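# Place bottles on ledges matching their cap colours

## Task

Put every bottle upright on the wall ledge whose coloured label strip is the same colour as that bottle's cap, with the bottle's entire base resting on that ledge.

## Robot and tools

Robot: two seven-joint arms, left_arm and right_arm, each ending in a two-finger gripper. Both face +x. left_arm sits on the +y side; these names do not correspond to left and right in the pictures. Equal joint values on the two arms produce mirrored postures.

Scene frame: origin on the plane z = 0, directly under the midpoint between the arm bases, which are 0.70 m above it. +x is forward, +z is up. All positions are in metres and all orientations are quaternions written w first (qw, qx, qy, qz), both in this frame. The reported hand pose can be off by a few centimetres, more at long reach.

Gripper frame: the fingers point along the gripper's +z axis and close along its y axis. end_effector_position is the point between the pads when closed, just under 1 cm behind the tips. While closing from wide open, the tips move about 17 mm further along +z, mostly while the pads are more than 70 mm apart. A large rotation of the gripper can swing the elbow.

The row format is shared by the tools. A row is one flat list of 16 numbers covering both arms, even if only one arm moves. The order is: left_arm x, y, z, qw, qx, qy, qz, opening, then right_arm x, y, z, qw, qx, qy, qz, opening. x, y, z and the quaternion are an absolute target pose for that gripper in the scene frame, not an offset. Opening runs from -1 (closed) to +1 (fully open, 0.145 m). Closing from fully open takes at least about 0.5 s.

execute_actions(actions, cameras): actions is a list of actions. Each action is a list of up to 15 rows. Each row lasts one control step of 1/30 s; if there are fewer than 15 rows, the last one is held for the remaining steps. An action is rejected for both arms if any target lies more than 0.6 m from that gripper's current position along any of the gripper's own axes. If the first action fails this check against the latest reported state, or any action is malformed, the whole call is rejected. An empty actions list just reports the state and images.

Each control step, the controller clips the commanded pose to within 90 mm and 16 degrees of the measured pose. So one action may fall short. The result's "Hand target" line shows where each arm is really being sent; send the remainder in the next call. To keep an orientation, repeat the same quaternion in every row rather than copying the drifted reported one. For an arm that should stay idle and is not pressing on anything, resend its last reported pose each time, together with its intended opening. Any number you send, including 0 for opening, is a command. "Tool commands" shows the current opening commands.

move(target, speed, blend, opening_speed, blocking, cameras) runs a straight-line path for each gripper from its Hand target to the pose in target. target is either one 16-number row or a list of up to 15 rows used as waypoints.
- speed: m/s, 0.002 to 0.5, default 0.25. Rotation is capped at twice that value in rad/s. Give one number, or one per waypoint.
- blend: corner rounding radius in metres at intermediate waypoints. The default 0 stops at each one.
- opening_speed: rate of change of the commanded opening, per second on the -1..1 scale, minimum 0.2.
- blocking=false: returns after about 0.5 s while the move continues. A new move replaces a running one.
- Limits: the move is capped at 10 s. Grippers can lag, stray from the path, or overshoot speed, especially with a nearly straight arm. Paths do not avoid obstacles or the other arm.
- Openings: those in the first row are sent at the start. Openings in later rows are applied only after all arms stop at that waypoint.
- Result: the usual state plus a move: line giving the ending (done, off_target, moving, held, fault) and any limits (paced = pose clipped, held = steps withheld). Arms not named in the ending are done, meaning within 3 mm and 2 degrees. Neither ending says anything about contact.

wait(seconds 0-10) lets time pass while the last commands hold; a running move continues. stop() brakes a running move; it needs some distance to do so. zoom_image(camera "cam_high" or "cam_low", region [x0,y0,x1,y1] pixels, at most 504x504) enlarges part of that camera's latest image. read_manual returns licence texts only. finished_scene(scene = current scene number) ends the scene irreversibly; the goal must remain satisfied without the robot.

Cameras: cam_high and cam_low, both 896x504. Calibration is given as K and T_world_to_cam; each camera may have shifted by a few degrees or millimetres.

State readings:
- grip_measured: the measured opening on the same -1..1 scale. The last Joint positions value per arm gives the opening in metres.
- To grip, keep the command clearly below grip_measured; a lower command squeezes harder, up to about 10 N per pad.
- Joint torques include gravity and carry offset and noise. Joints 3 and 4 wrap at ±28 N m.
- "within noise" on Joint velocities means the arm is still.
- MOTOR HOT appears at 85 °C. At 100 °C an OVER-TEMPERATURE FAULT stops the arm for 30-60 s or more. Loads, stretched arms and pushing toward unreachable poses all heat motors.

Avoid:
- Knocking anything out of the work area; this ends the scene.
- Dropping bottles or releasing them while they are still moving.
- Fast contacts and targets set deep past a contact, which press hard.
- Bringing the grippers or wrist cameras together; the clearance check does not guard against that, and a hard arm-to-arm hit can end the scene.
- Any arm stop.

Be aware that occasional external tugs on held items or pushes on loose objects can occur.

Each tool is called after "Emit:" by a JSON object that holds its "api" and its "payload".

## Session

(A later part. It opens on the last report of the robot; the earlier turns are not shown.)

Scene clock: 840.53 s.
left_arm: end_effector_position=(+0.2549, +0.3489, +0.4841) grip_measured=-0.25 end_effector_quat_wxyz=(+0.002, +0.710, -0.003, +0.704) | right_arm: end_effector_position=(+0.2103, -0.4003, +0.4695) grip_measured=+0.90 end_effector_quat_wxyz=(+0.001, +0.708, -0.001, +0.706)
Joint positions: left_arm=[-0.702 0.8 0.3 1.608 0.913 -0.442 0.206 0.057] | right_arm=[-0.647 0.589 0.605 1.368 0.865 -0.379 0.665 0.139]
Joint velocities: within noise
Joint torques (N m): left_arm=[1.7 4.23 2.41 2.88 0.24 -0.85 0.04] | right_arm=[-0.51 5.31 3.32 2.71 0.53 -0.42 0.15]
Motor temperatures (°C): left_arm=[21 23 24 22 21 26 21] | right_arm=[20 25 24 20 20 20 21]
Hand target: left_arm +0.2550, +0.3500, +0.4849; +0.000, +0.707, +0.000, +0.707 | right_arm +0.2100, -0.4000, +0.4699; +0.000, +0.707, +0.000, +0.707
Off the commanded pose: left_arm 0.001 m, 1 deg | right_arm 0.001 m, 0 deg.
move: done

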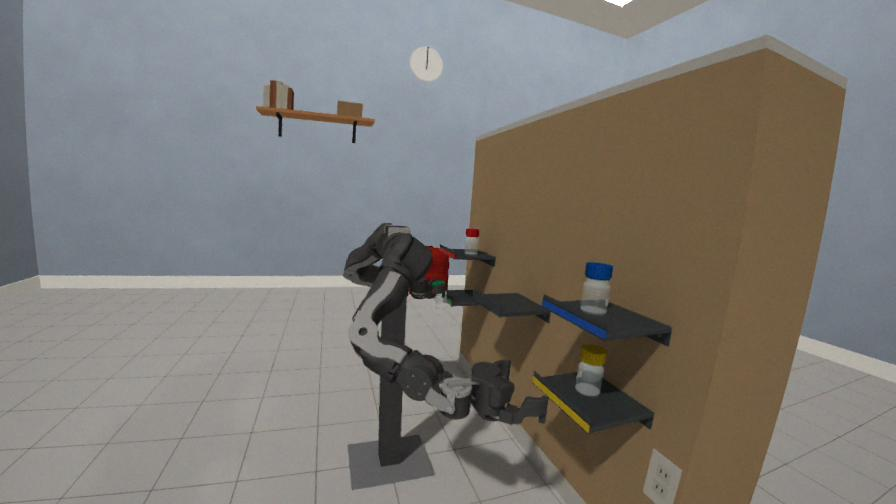

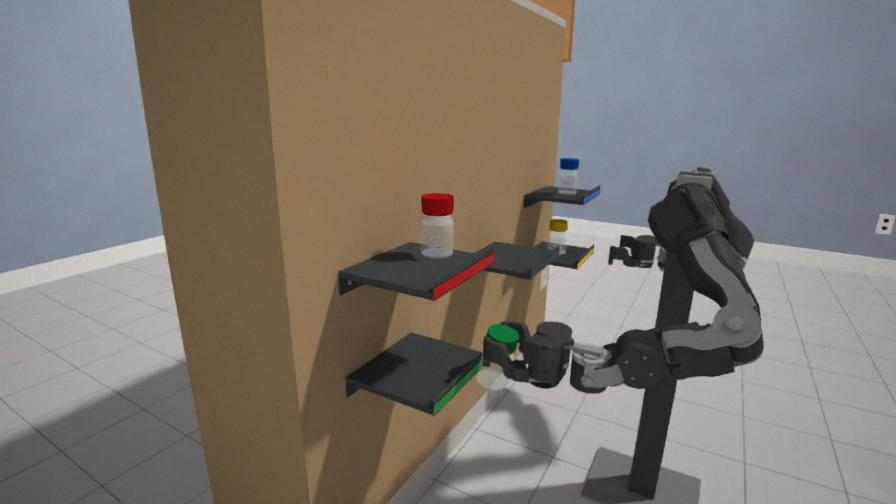

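Emit:
{"api": "move", "payload": {"target": [0.263,0.35,0.485,0,0.7071,0,0.7071,-0.8,0.21,-0.40,0.47,0,0.7071,0,0.7071,0.9], "speed": 0.02}}

Emit:
{"api": "zoom_image", "payload": {"camera": "cam_low", "region": [440, 300, 560, 410]}}

Emit:
{"api": "zoom_image", "payload": {"camera": "cam_high", "region": [410, 240, 490, 320]}}

Scene clock: 861.50 s.
left_arm: end_effector_position=(+0.2626, +0.3492, +0.4846) grip_measured=-0.25 end_effector_quat_wxyz=(+0.002, +0.709, -0.003, +0.705) | right_arm: end_effector_position=(+0.2103, -0.4003, +0.4695) grip_measured=+0.90 end_effector_quat_wxyz=(+0.001, +0.708, -0.001, +0.706)
Joint positions: left_arm=[-0.655 0.798 0.286 1.592 0.902 -0.419 0.206 0.057] | right_arm=[-0.647 0.589 0.605 1.368 0.865 -0.379 0.665 0.139]
Joint velocities: within noise
Joint torques (N m): left_arm=[2.36 4.44 2.11 2.95 0.22 -0.75 0.01] | right_arm=[-0.3 5.39 3.3 2.7 0.55 -0.4 0.16]
Motor temperatures (°C): left_arm=[21 23 24 22 21 26 21] | right_arm=[20 25 24 20 20 20 21]
Hand target: left_arm +0.2630, +0.3500, +0.4851; +0.000, +0.707, +0.000, +0.707 | right_arm +0.2100, -0.4000, +0.4699; +0.000, +0.707, +0.000, +0.707
Off the commanded pose: left_arm 0.001 m, 1 deg | right_arm 0.001 m, 0 deg.
move: done

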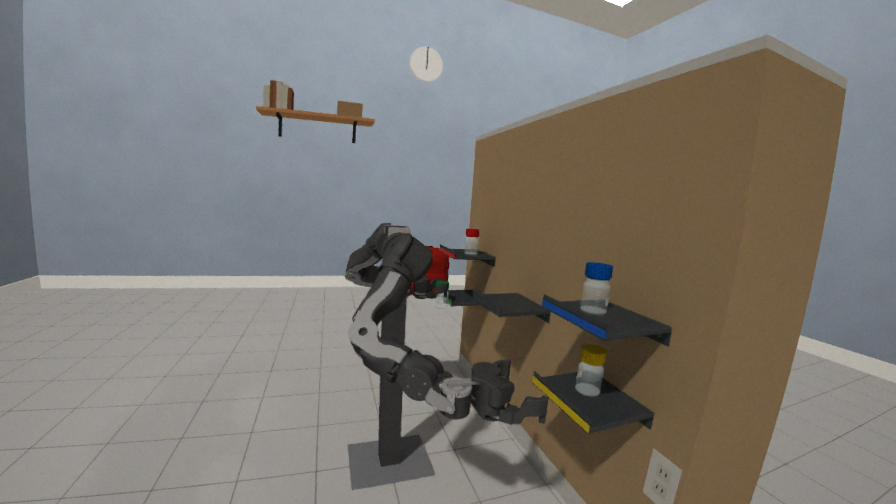

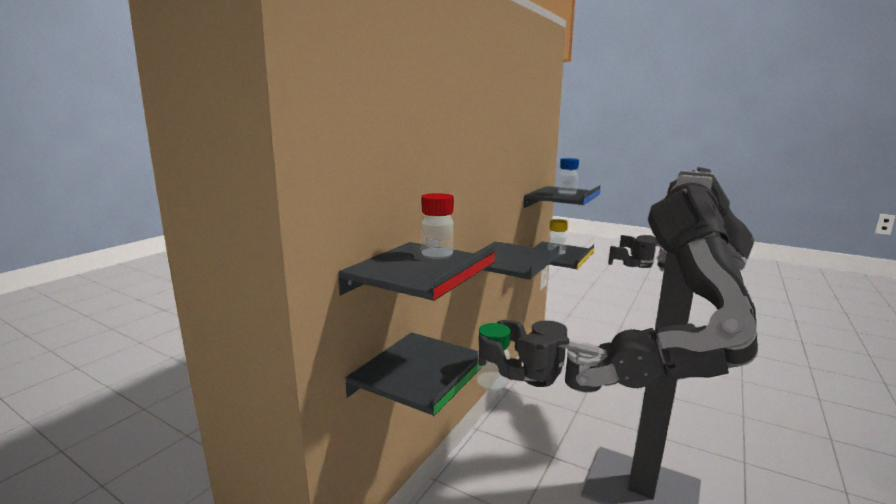

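Scaled by 4.200 from the camera's 896x504 image, which has a finer 1280x720 frame.

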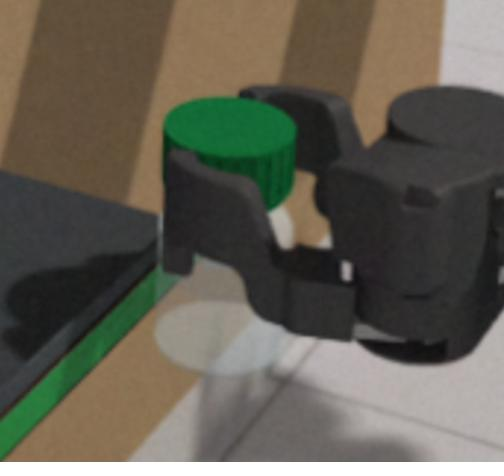

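Scaled by 6.300 from the camera's 896x504 image, which has a finer 1280x720 frame.

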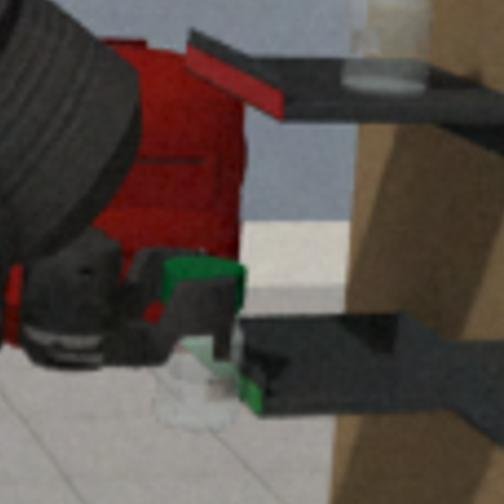

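Emit:
{"api": "move", "payload": {"target": [[0.23,0.345,0.485,0,0.7071,0,0.7071,-0.8,0.21,-0.40,0.47,0,0.7071,0,0.7071,0.9],[0.23,0.34,0.55,0,0.7071,0,0.7071,-0.8,0.21,-0.40,0.47,0,0.7071,0,0.7071,0.9],[0.383,0.34,0.55,0,0.7071,0,0.7071,-0.8,0.21,-0.40,0.47,0,0.7071,0,0.7071,0.9],[0.383,0.34,0.518,0,0.7071,0,0.7071,-0.8,0.21,-0.40,0.47,0,0.7071,0,0.7071,0.9]], "speed": [0.06,0.07,0.07,0.04], "blend": [0.01,0.015,0,0]}}

Emit:
{"api": "zoom_image", "payload": {"camera": "cam_low", "region": [340, 250, 540, 420]}}

Emit:
{"api": "zoom_image", "payload": {"camera": "cam_high", "region": [430, 230, 530, 310]}}

Scene clock: 881.43 s.
left_arm: end_effector_position=(+0.3823, +0.3412, +0.5163) grip_measured=-0.25 end_effector_quat_wxyz=(-0.002, +0.711, +0.001, +0.703) | right_arm: end_effector_position=(+0.2103, -0.4003, +0.4695) grip_measured=+0.90 end_effector_quat_wxyz=(+0.001, +0.708, -0.001, +0.706)
Joint positions: left_arm=[0.044 0.835 -0.065 1.363 0.844 -0.131 0.108 0.057] | right_arm=[-0.647 0.589 0.605 1.368 0.865 -0.379 0.665 0.139]
Joint velocities: within noise
Joint torques (N m): left_arm=[6.37 5.45 2.37 3.4 0.17 -0.97 0.23] | right_arm=[-0.36 5.42 3.38 2.67 0.53 -0.4 0.17]
Motor temperatures (°C): left_arm=[21 24 24 22 21 26 21] | right_arm=[20 25 24 20 21 20 21]
Hand target: left_arm +0.3830, +0.3401, +0.5180; +0.000, +0.707, +0.000, +0.707 | right_arm +0.2100, -0.4000, +0.4699; +0.000, +0.707, +0.000, +0.707
Off the commanded pose: left_arm 0.002 m, 1 deg | right_arm 0.001 m, 0 deg.
move: done

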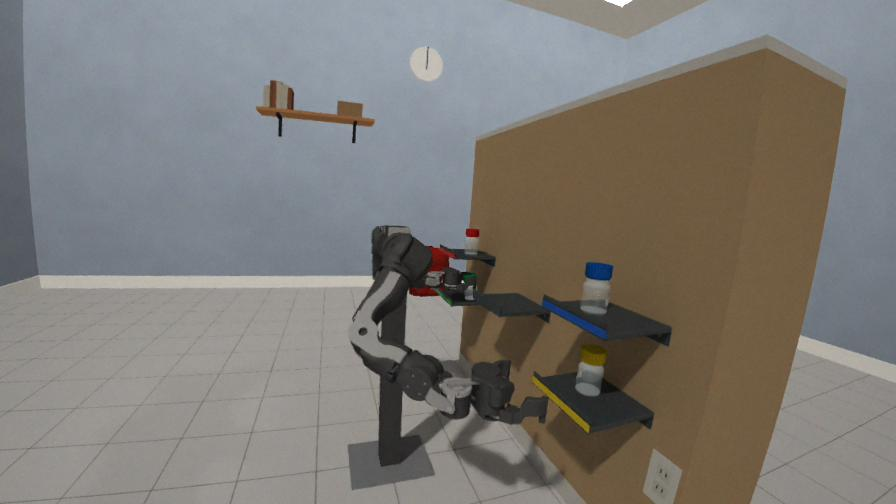

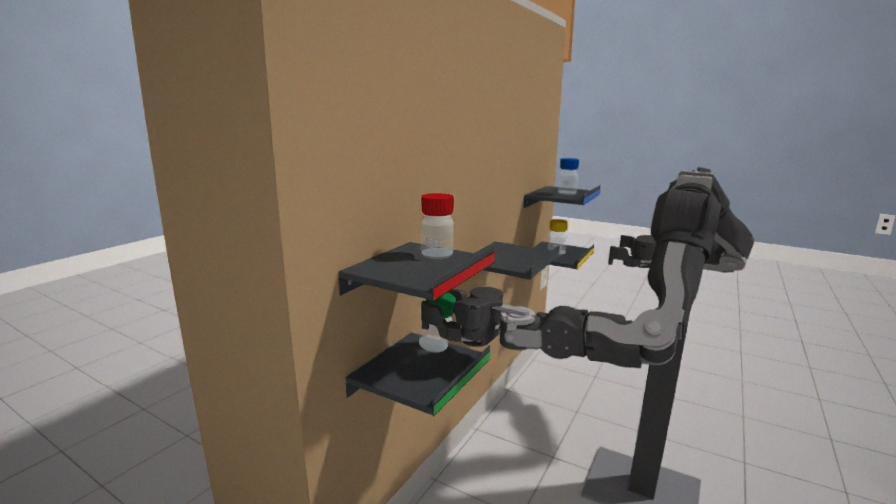

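Scaled by 2.520 from the camera's 896x504 image, which has a finer 1280x720 frame.

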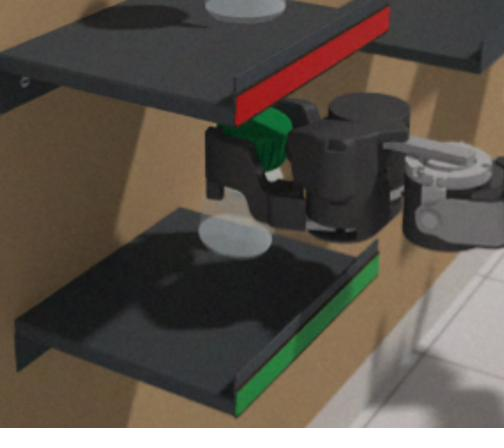

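Scaled by 5.040 from the camera's 896x504 image, which has a finer 1280x720 frame.

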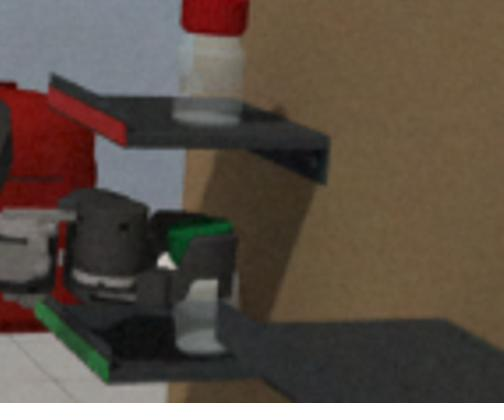

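Emit:
{"api": "move", "payload": {"target": [0.380,0.34,0.520,0,0.7826,0,0.6226,-0.8,0.21,-0.40,0.47,0,0.7071,0,0.7071,0.9], "speed": 0.04}}

Emit:
{"api": "zoom_image", "payload": {"camera": "cam_low", "region": [380, 180, 500, 380]}}

Emit:
{"api": "zoom_image", "payload": {"camera": "cam_high", "region": [430, 230, 530, 310]}}

Scene clock: 903.10 s.
left_arm: end_effector_position=(+0.3788, +0.3394, +0.5149) grip_measured=-0.25 end_effector_quat_wxyz=(+0.002, +0.787, +0.000, +0.617) | right_arm: end_effector_position=(+0.2103, -0.4003, +0.4695) grip_measured=+0.90 end_effector_quat_wxyz=(+0.001, +0.708, -0.001, +0.706)
Joint positions: left_arm=[0.037 0.884 0.008 1.479 0.867 0.227 0.08 0.057] | right_arm=[-0.647 0.589 0.605 1.368 0.865 -0.379 0.665 0.139]
Joint velocities: within noise
Joint torques (N m): left_arm=[6.34 6.71 3.55 4.81 0.17 -0.77 0] | right_arm=[-0.22 5.29 3.41 2.73 0.53 -0.41 0.16]
Motor temperatures (°C): left_arm=[23 24 25 22 21 27 21] | right_arm=[20 25 24 20 21 20 21]
Hand target: left_arm +0.3800, +0.3400, +0.5200; +0.000, +0.783, +0.000, +0.623 | right_arm +0.2100, -0.4000, +0.4699; +0.000, +0.707, +0.000, +0.707
Off the commanded pose: left_arm 0.005 m, 1 deg | right_arm 0.001 m, 0 deg.
move: off_target (left_arm)

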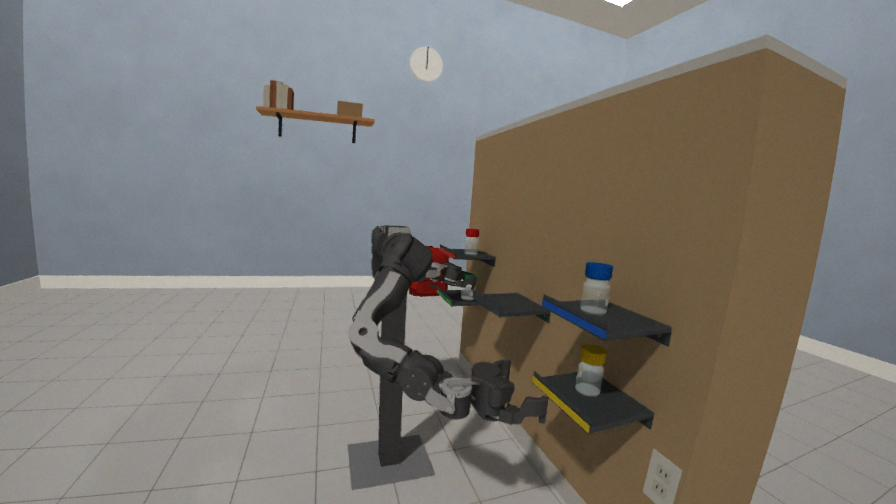

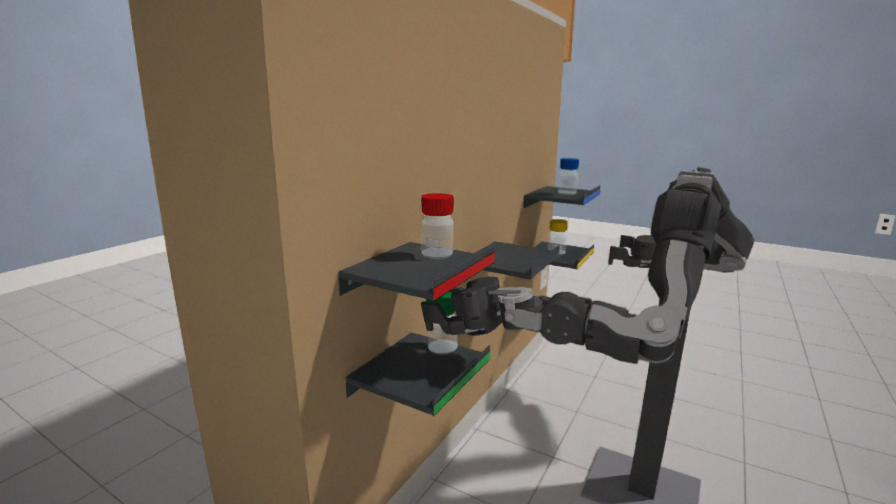

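Scaled by 2.520 from the camera's 896x504 image, which has a finer 1280x720 frame.

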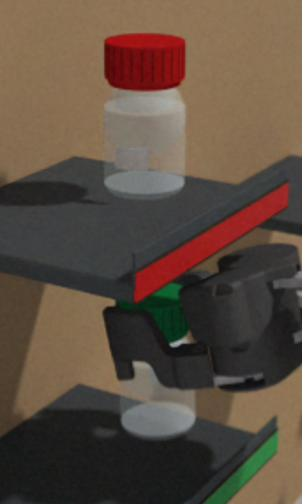

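Scaled by 5.040 from the camera's 896x504 image, which has a finer 1280x720 frame.

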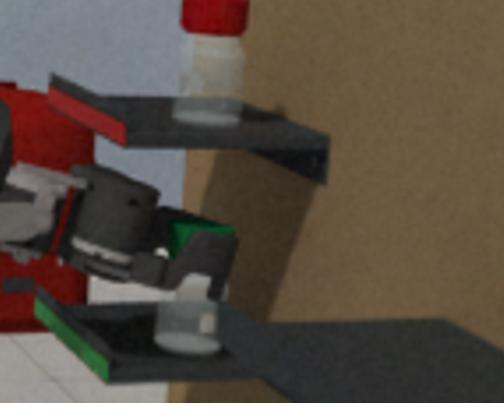

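Emit:
{"api": "move", "payload": {"target": [0.380,0.34,0.513,0,0.7826,0,0.6226,-0.8,0.21,-0.40,0.47,0,0.7071,0,0.7071,0.9], "speed": 0.02}}

Emit:
{"api": "move", "payload": {"target": [0.380,0.34,0.508,0,0.7826,0,0.6226,-0.8,0.21,-0.40,0.47,0,0.7071,0,0.7071,0.9], "speed": 0.02}}

Emit:
{"api": "zoom_image", "payload": {"camera": "cam_low", "region": [380, 260, 500, 380]}}

Emit:
{"api": "zoom_image", "payload": {"camera": "cam_high", "region": [430, 230, 530, 310]}}

Scene clock: 913.40 s.
left_arm: end_effector_position=(+0.3790, +0.3411, +0.5121) grip_measured=-0.25 end_effector_quat_wxyz=(-0.002, +0.786, +0.000, +0.619) | right_arm: end_effector_position=(+0.2103, -0.4003, +0.4695) grip_measured=+0.90 end_effector_quat_wxyz=(+0.001, +0.708, -0.001, +0.706)
Joint positions: left_arm=[0.038 0.875 0.007 1.467 0.85 0.212 0.083 0.057] | right_arm=[-0.647 0.589 0.605 1.368 0.865 -0.379 0.665 0.139]
Joint velocities: within noise
Joint torques (N m): left_arm=[6.4 5.39 2.29 3.15 0.2 -0.95 0.2] | right_arm=[-0.44 5.42 3.37 2.62 0.51 -0.41 0.16]
Motor temperatures (°C): left_arm=[23 25 25 22 21 27 21] | right_arm=[20 25 24 20 21 20 21]
Hand target: left_arm +0.3800, +0.3400, +0.5130; +0.000, +0.783, +0.000, +0.622 | right_arm +0.2100, -0.4000, +0.4699; +0.000, +0.707, +0.000, +0.707
Off the commanded pose: left_arm 0.002 m, 1 deg | right_arm 0.001 m, 0 deg.
move: done

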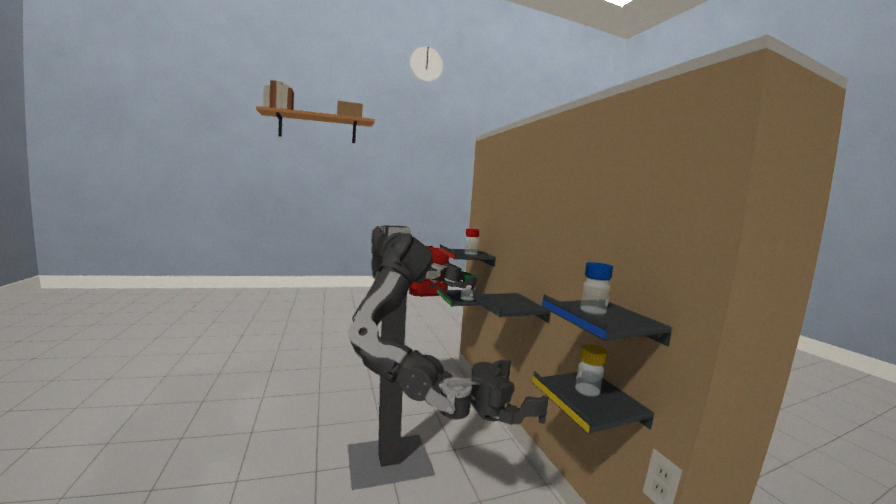

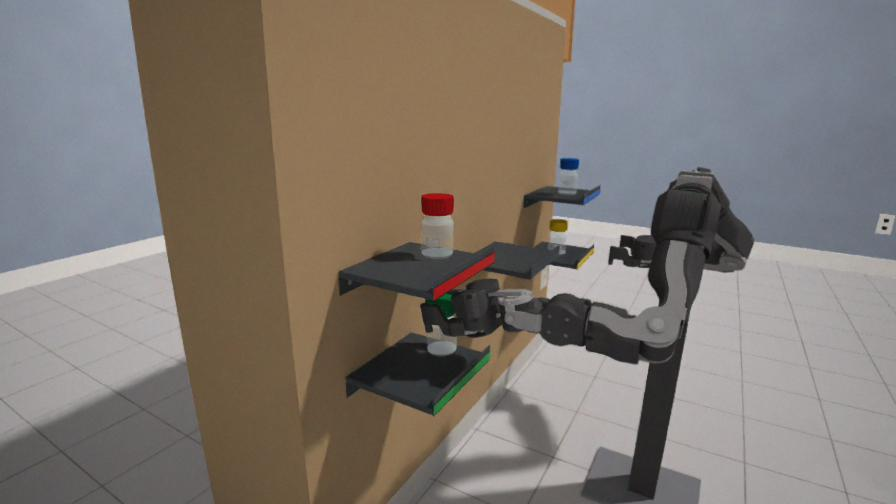

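Scene clock: 914.13 s.
left_arm: end_effector_position=(+0.3798, +0.3414, +0.5104) grip_measured=-0.25 end_effector_quat_wxyz=(-0.003, +0.782, +0.000, +0.624) | right_arm: end_effector_position=(+0.2103, -0.4003, +0.4695) grip_measured=+0.90 end_effector_quat_wxyz=(+0.001, +0.708, -0.001, +0.706)
Joint positions: left_arm=[0.041 0.868 -0.002 1.452 0.844 0.186 0.087 0.057] | right_arm=[-0.647 0.589 0.605 1.368 0.865 -0.379 0.665 0.139]
Joint velocities: within noise
Joint torques (N m): left_arm=[5.92 5.42 1.73 2.82 0.18 -0.71 0.22] | right_arm=[-0.41 5.39 3.32 2.65 0.52 -0.4 0.15]
Motor temperatures (°C): left_arm=[23 25 25 22 21 27 21] | right_arm=[20 25 24 20 21 20 21]
Hand target: left_arm +0.3800, +0.3400, +0.5081; +0.000, +0.782, +0.000, +0.623 | right_arm +0.2100, -0.4000, +0.4699; +0.000, +0.707, +0.000, +0.707
Off the commanded pose: left_arm 0.003 m, 0 deg | right_arm 0.001 m, 0 deg.
move: done

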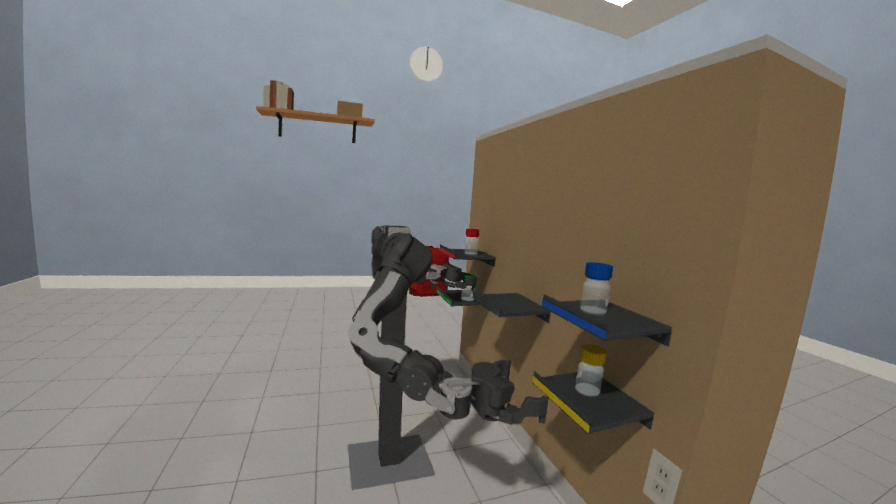

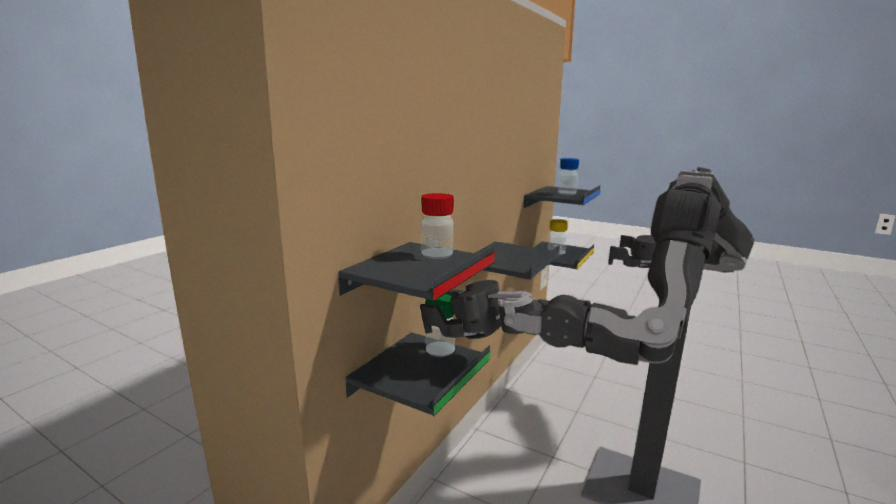

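Scaled by 4.200 from the camera's 896x504 image, which has a finer 1280x720 frame.

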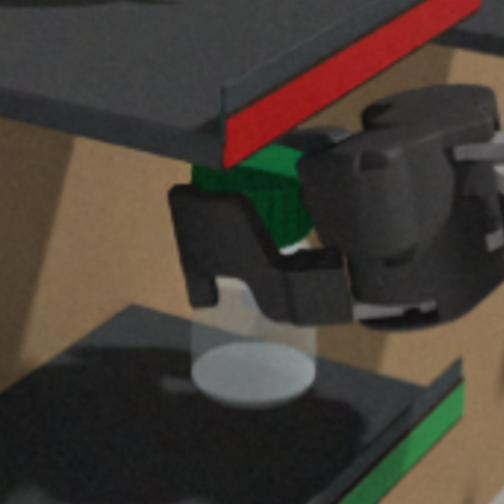

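Scaled by 5.040 from the camera's 896x504 image, which has a finer 1280x720 frame.

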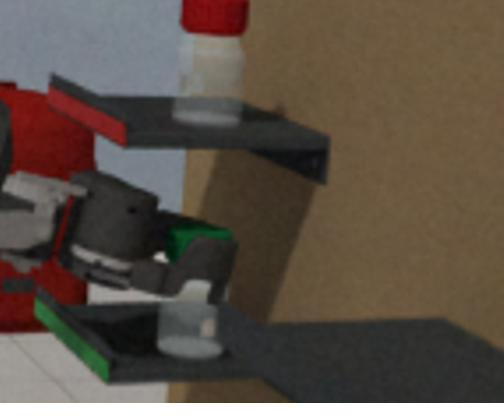

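Emit:
{"api": "move", "payload": {"target": [0.380,0.34,0.502,0,0.7826,0,0.6226,-0.8,0.21,-0.40,0.47,0,0.7071,0,0.7071,0.9], "speed": 0.02}}

Emit:
{"api": "zoom_image", "payload": {"camera": "cam_low", "region": [380, 260, 500, 380]}}

Emit:
{"api": "zoom_image", "payload": {"camera": "cam_high", "region": [430, 230, 530, 310]}}

Scene clock: 922.50 s.
left_arm: end_effector_position=(+0.3814, +0.3410, +0.5099) grip_measured=-0.25 end_effector_quat_wxyz=(-0.003, +0.774, -0.001, +0.633) | right_arm: end_effector_position=(+0.2103, -0.4003, +0.4695) grip_measured=+0.90 end_effector_quat_wxyz=(+0.001, +0.708, -0.001, +0.706)
Joint positions: left_arm=[0.048 0.868 -0.022 1.436 0.848 0.143 0.087 0.057] | right_arm=[-0.647 0.589 0.605 1.368 0.865 -0.379 0.665 0.139]
Joint velocities: within noise
Joint torques (N m): left_arm=[4.81 5.76 1.01 2.4 0.2 -0.26 0.14] | right_arm=[-0.2 5.29 3.26 2.67 0.54 -0.4 0.16]
Motor temperatures (°C): left_arm=[23 25 25 22 21 26 21] | right_arm=[20 25 24 20 21 20 21]
Hand target: left_arm +0.3799, +0.3399, +0.5021; +0.000, +0.783, +0.000, +0.623 | right_arm +0.2100, -0.4000, +0.4699; +0.000, +0.707, +0.000, +0.707
Off the commanded pose: left_arm 0.008 m, 2 deg | right_arm 0.001 m, 0 deg.
move: off_target (left_arm)

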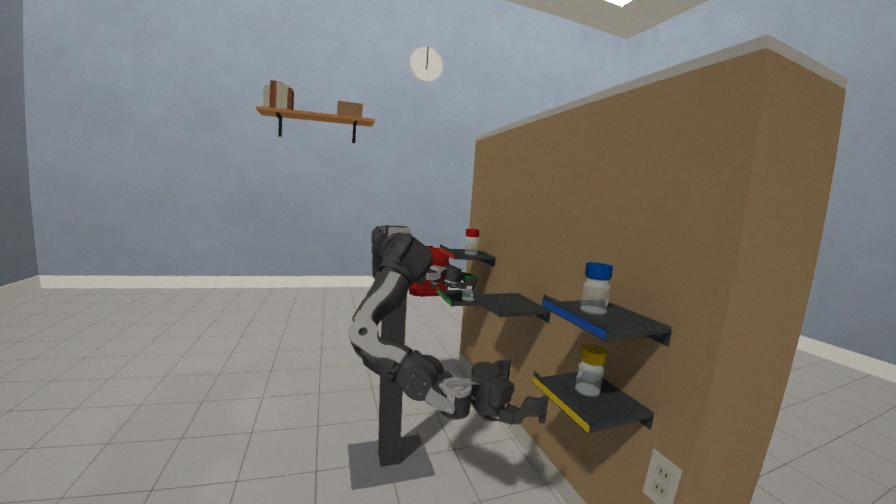

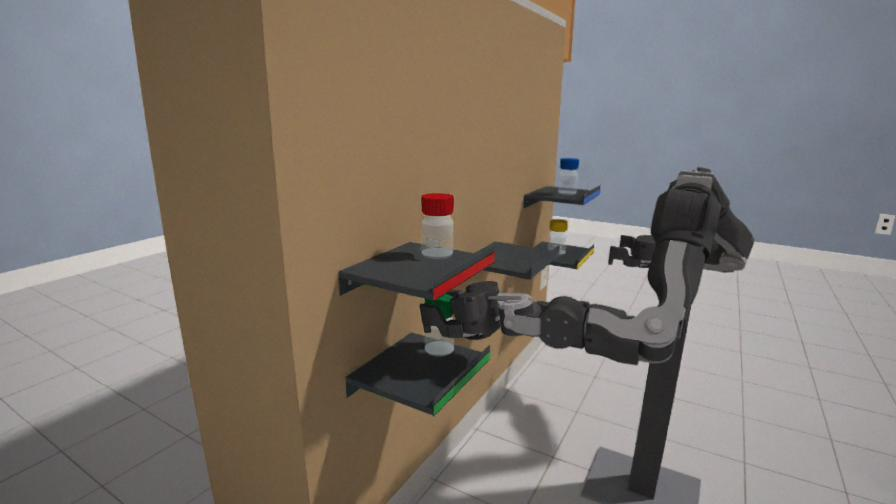

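Scaled by 4.200 from the camera's 896x504 image, which has a finer 1280x720 frame.

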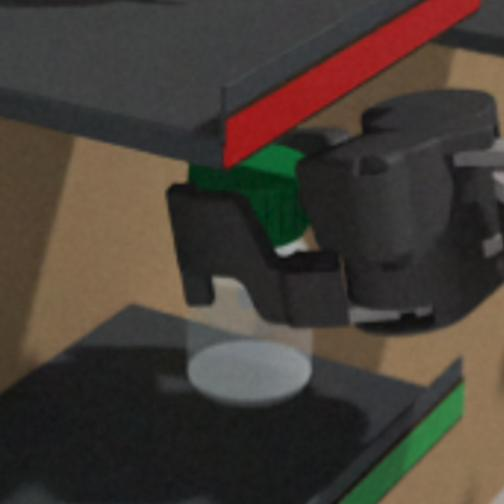

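Scaled by 5.040 from the camera's 896x504 image, which has a finer 1280x720 frame.

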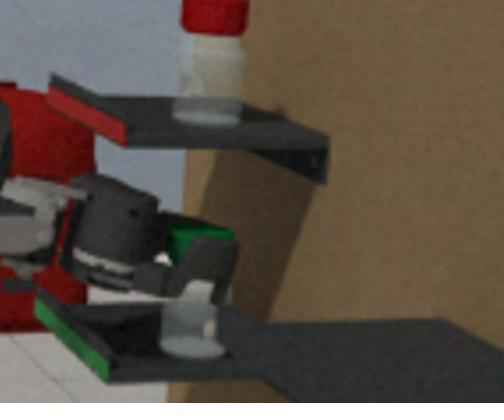

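Emit:
{"api": "move", "payload": {"target": [[0.381,0.341,0.507,0,0.7826,0,0.6226,-0.8,0.21,-0.40,0.47,0,0.7071,0,0.7071,0.9],[0.381,0.341,0.509,0,0.7826,0,0.6226,0.9,0.21,-0.40,0.47,0,0.7071,0,0.7071,0.9],[0.24,0.341,0.515,0,0.7826,0,0.6226,0.9,0.21,-0.40,0.47,0,0.7071,0,0.7071,0.9]], "speed": [0.03,0.05,0.08], "opening_speed": 0.8}}

Emit:
{"api": "zoom_image", "payload": {"camera": "cam_low", "region": [340, 170, 580, 420]}}

Emit:
{"api": "zoom_image", "payload": {"camera": "cam_high", "region": [430, 220, 530, 310]}}

Scene clock: 938.90 s.
left_arm: end_effector_position=(+0.2396, +0.3422, +0.5136) grip_measured=+0.90 end_effector_quat_wxyz=(-0.002, +0.784, +0.002, +0.621) | right_arm: end_effector_position=(+0.2103, -0.4003, +0.4695) grip_measured=+0.90 end_effector_quat_wxyz=(+0.001, +0.708, -0.001, +0.706)
Joint positions: left_arm=[-0.898 0.742 0.63 1.916 0.917 0.02 0.175 0.139] | right_arm=[-0.647 0.589 0.605 1.368 0.865 -0.379 0.665 0.139]
Joint velocities: within noise
Joint torques (N m): left_arm=[0.15 4.1 2.78 3.86 0.28 -0.67 0.23] | right_arm=[-0.28 5.26 3.28 2.62 0.49 -0.39 0.15]
Motor temperatures (°C): left_arm=[23 25 25 22 21 26 21] | right_arm=[20 25 24 20 21 20 21]
Hand target: left_arm +0.2400, +0.3410, +0.5149; +0.000, +0.783, +0.000, +0.622 | right_arm +0.2100, -0.4000, +0.4699; +0.000, +0.707, +0.000, +0.707
Off the commanded pose: left_arm 0.002 m, 0 deg | right_arm 0.001 m, 0 deg.
move: done

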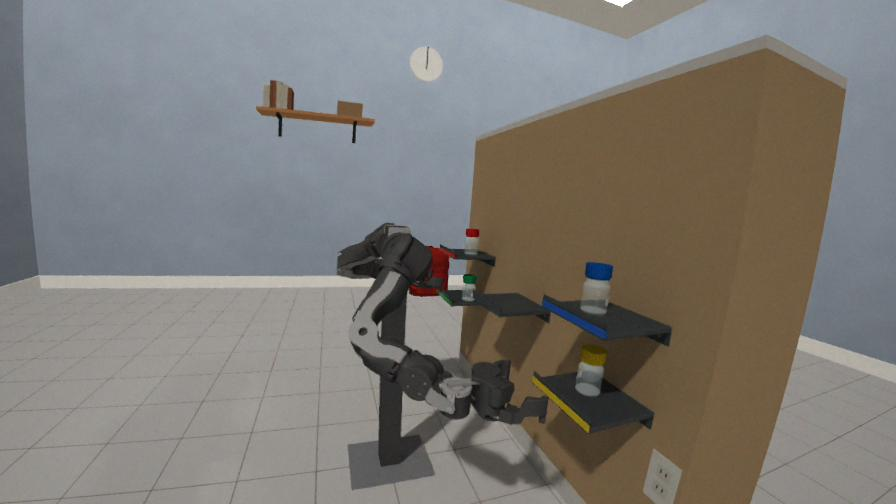

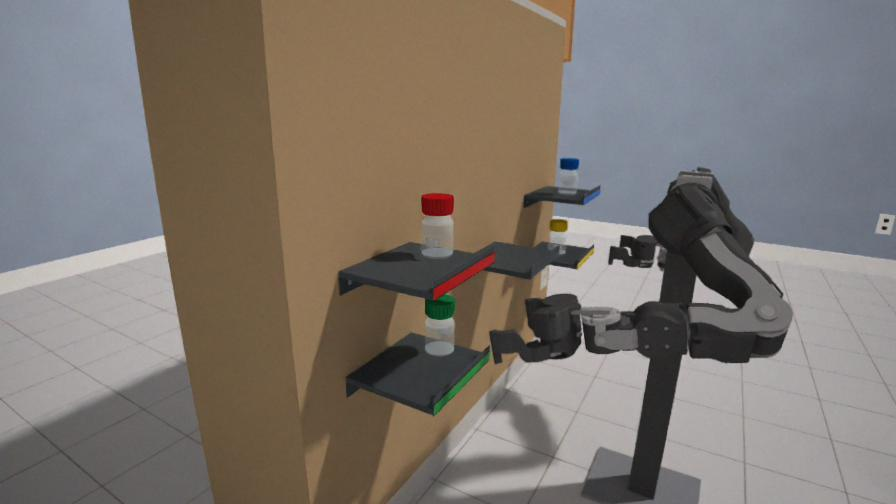

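Scaled by 2.016 from the camera's 896x504 image, which has a finer 1280x720 frame.

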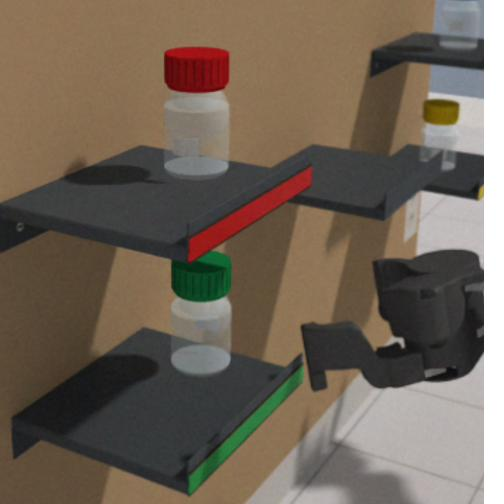

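Scaled by 5.040 from the camera's 896x504 image, which has a finer 1280x720 frame.

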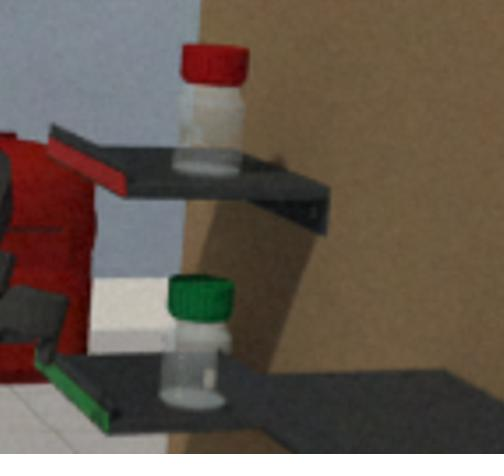

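All done.

Emit:
{"api": "finished_scene", "payload": {"scene": 2}}

The scene is finished: the task was done.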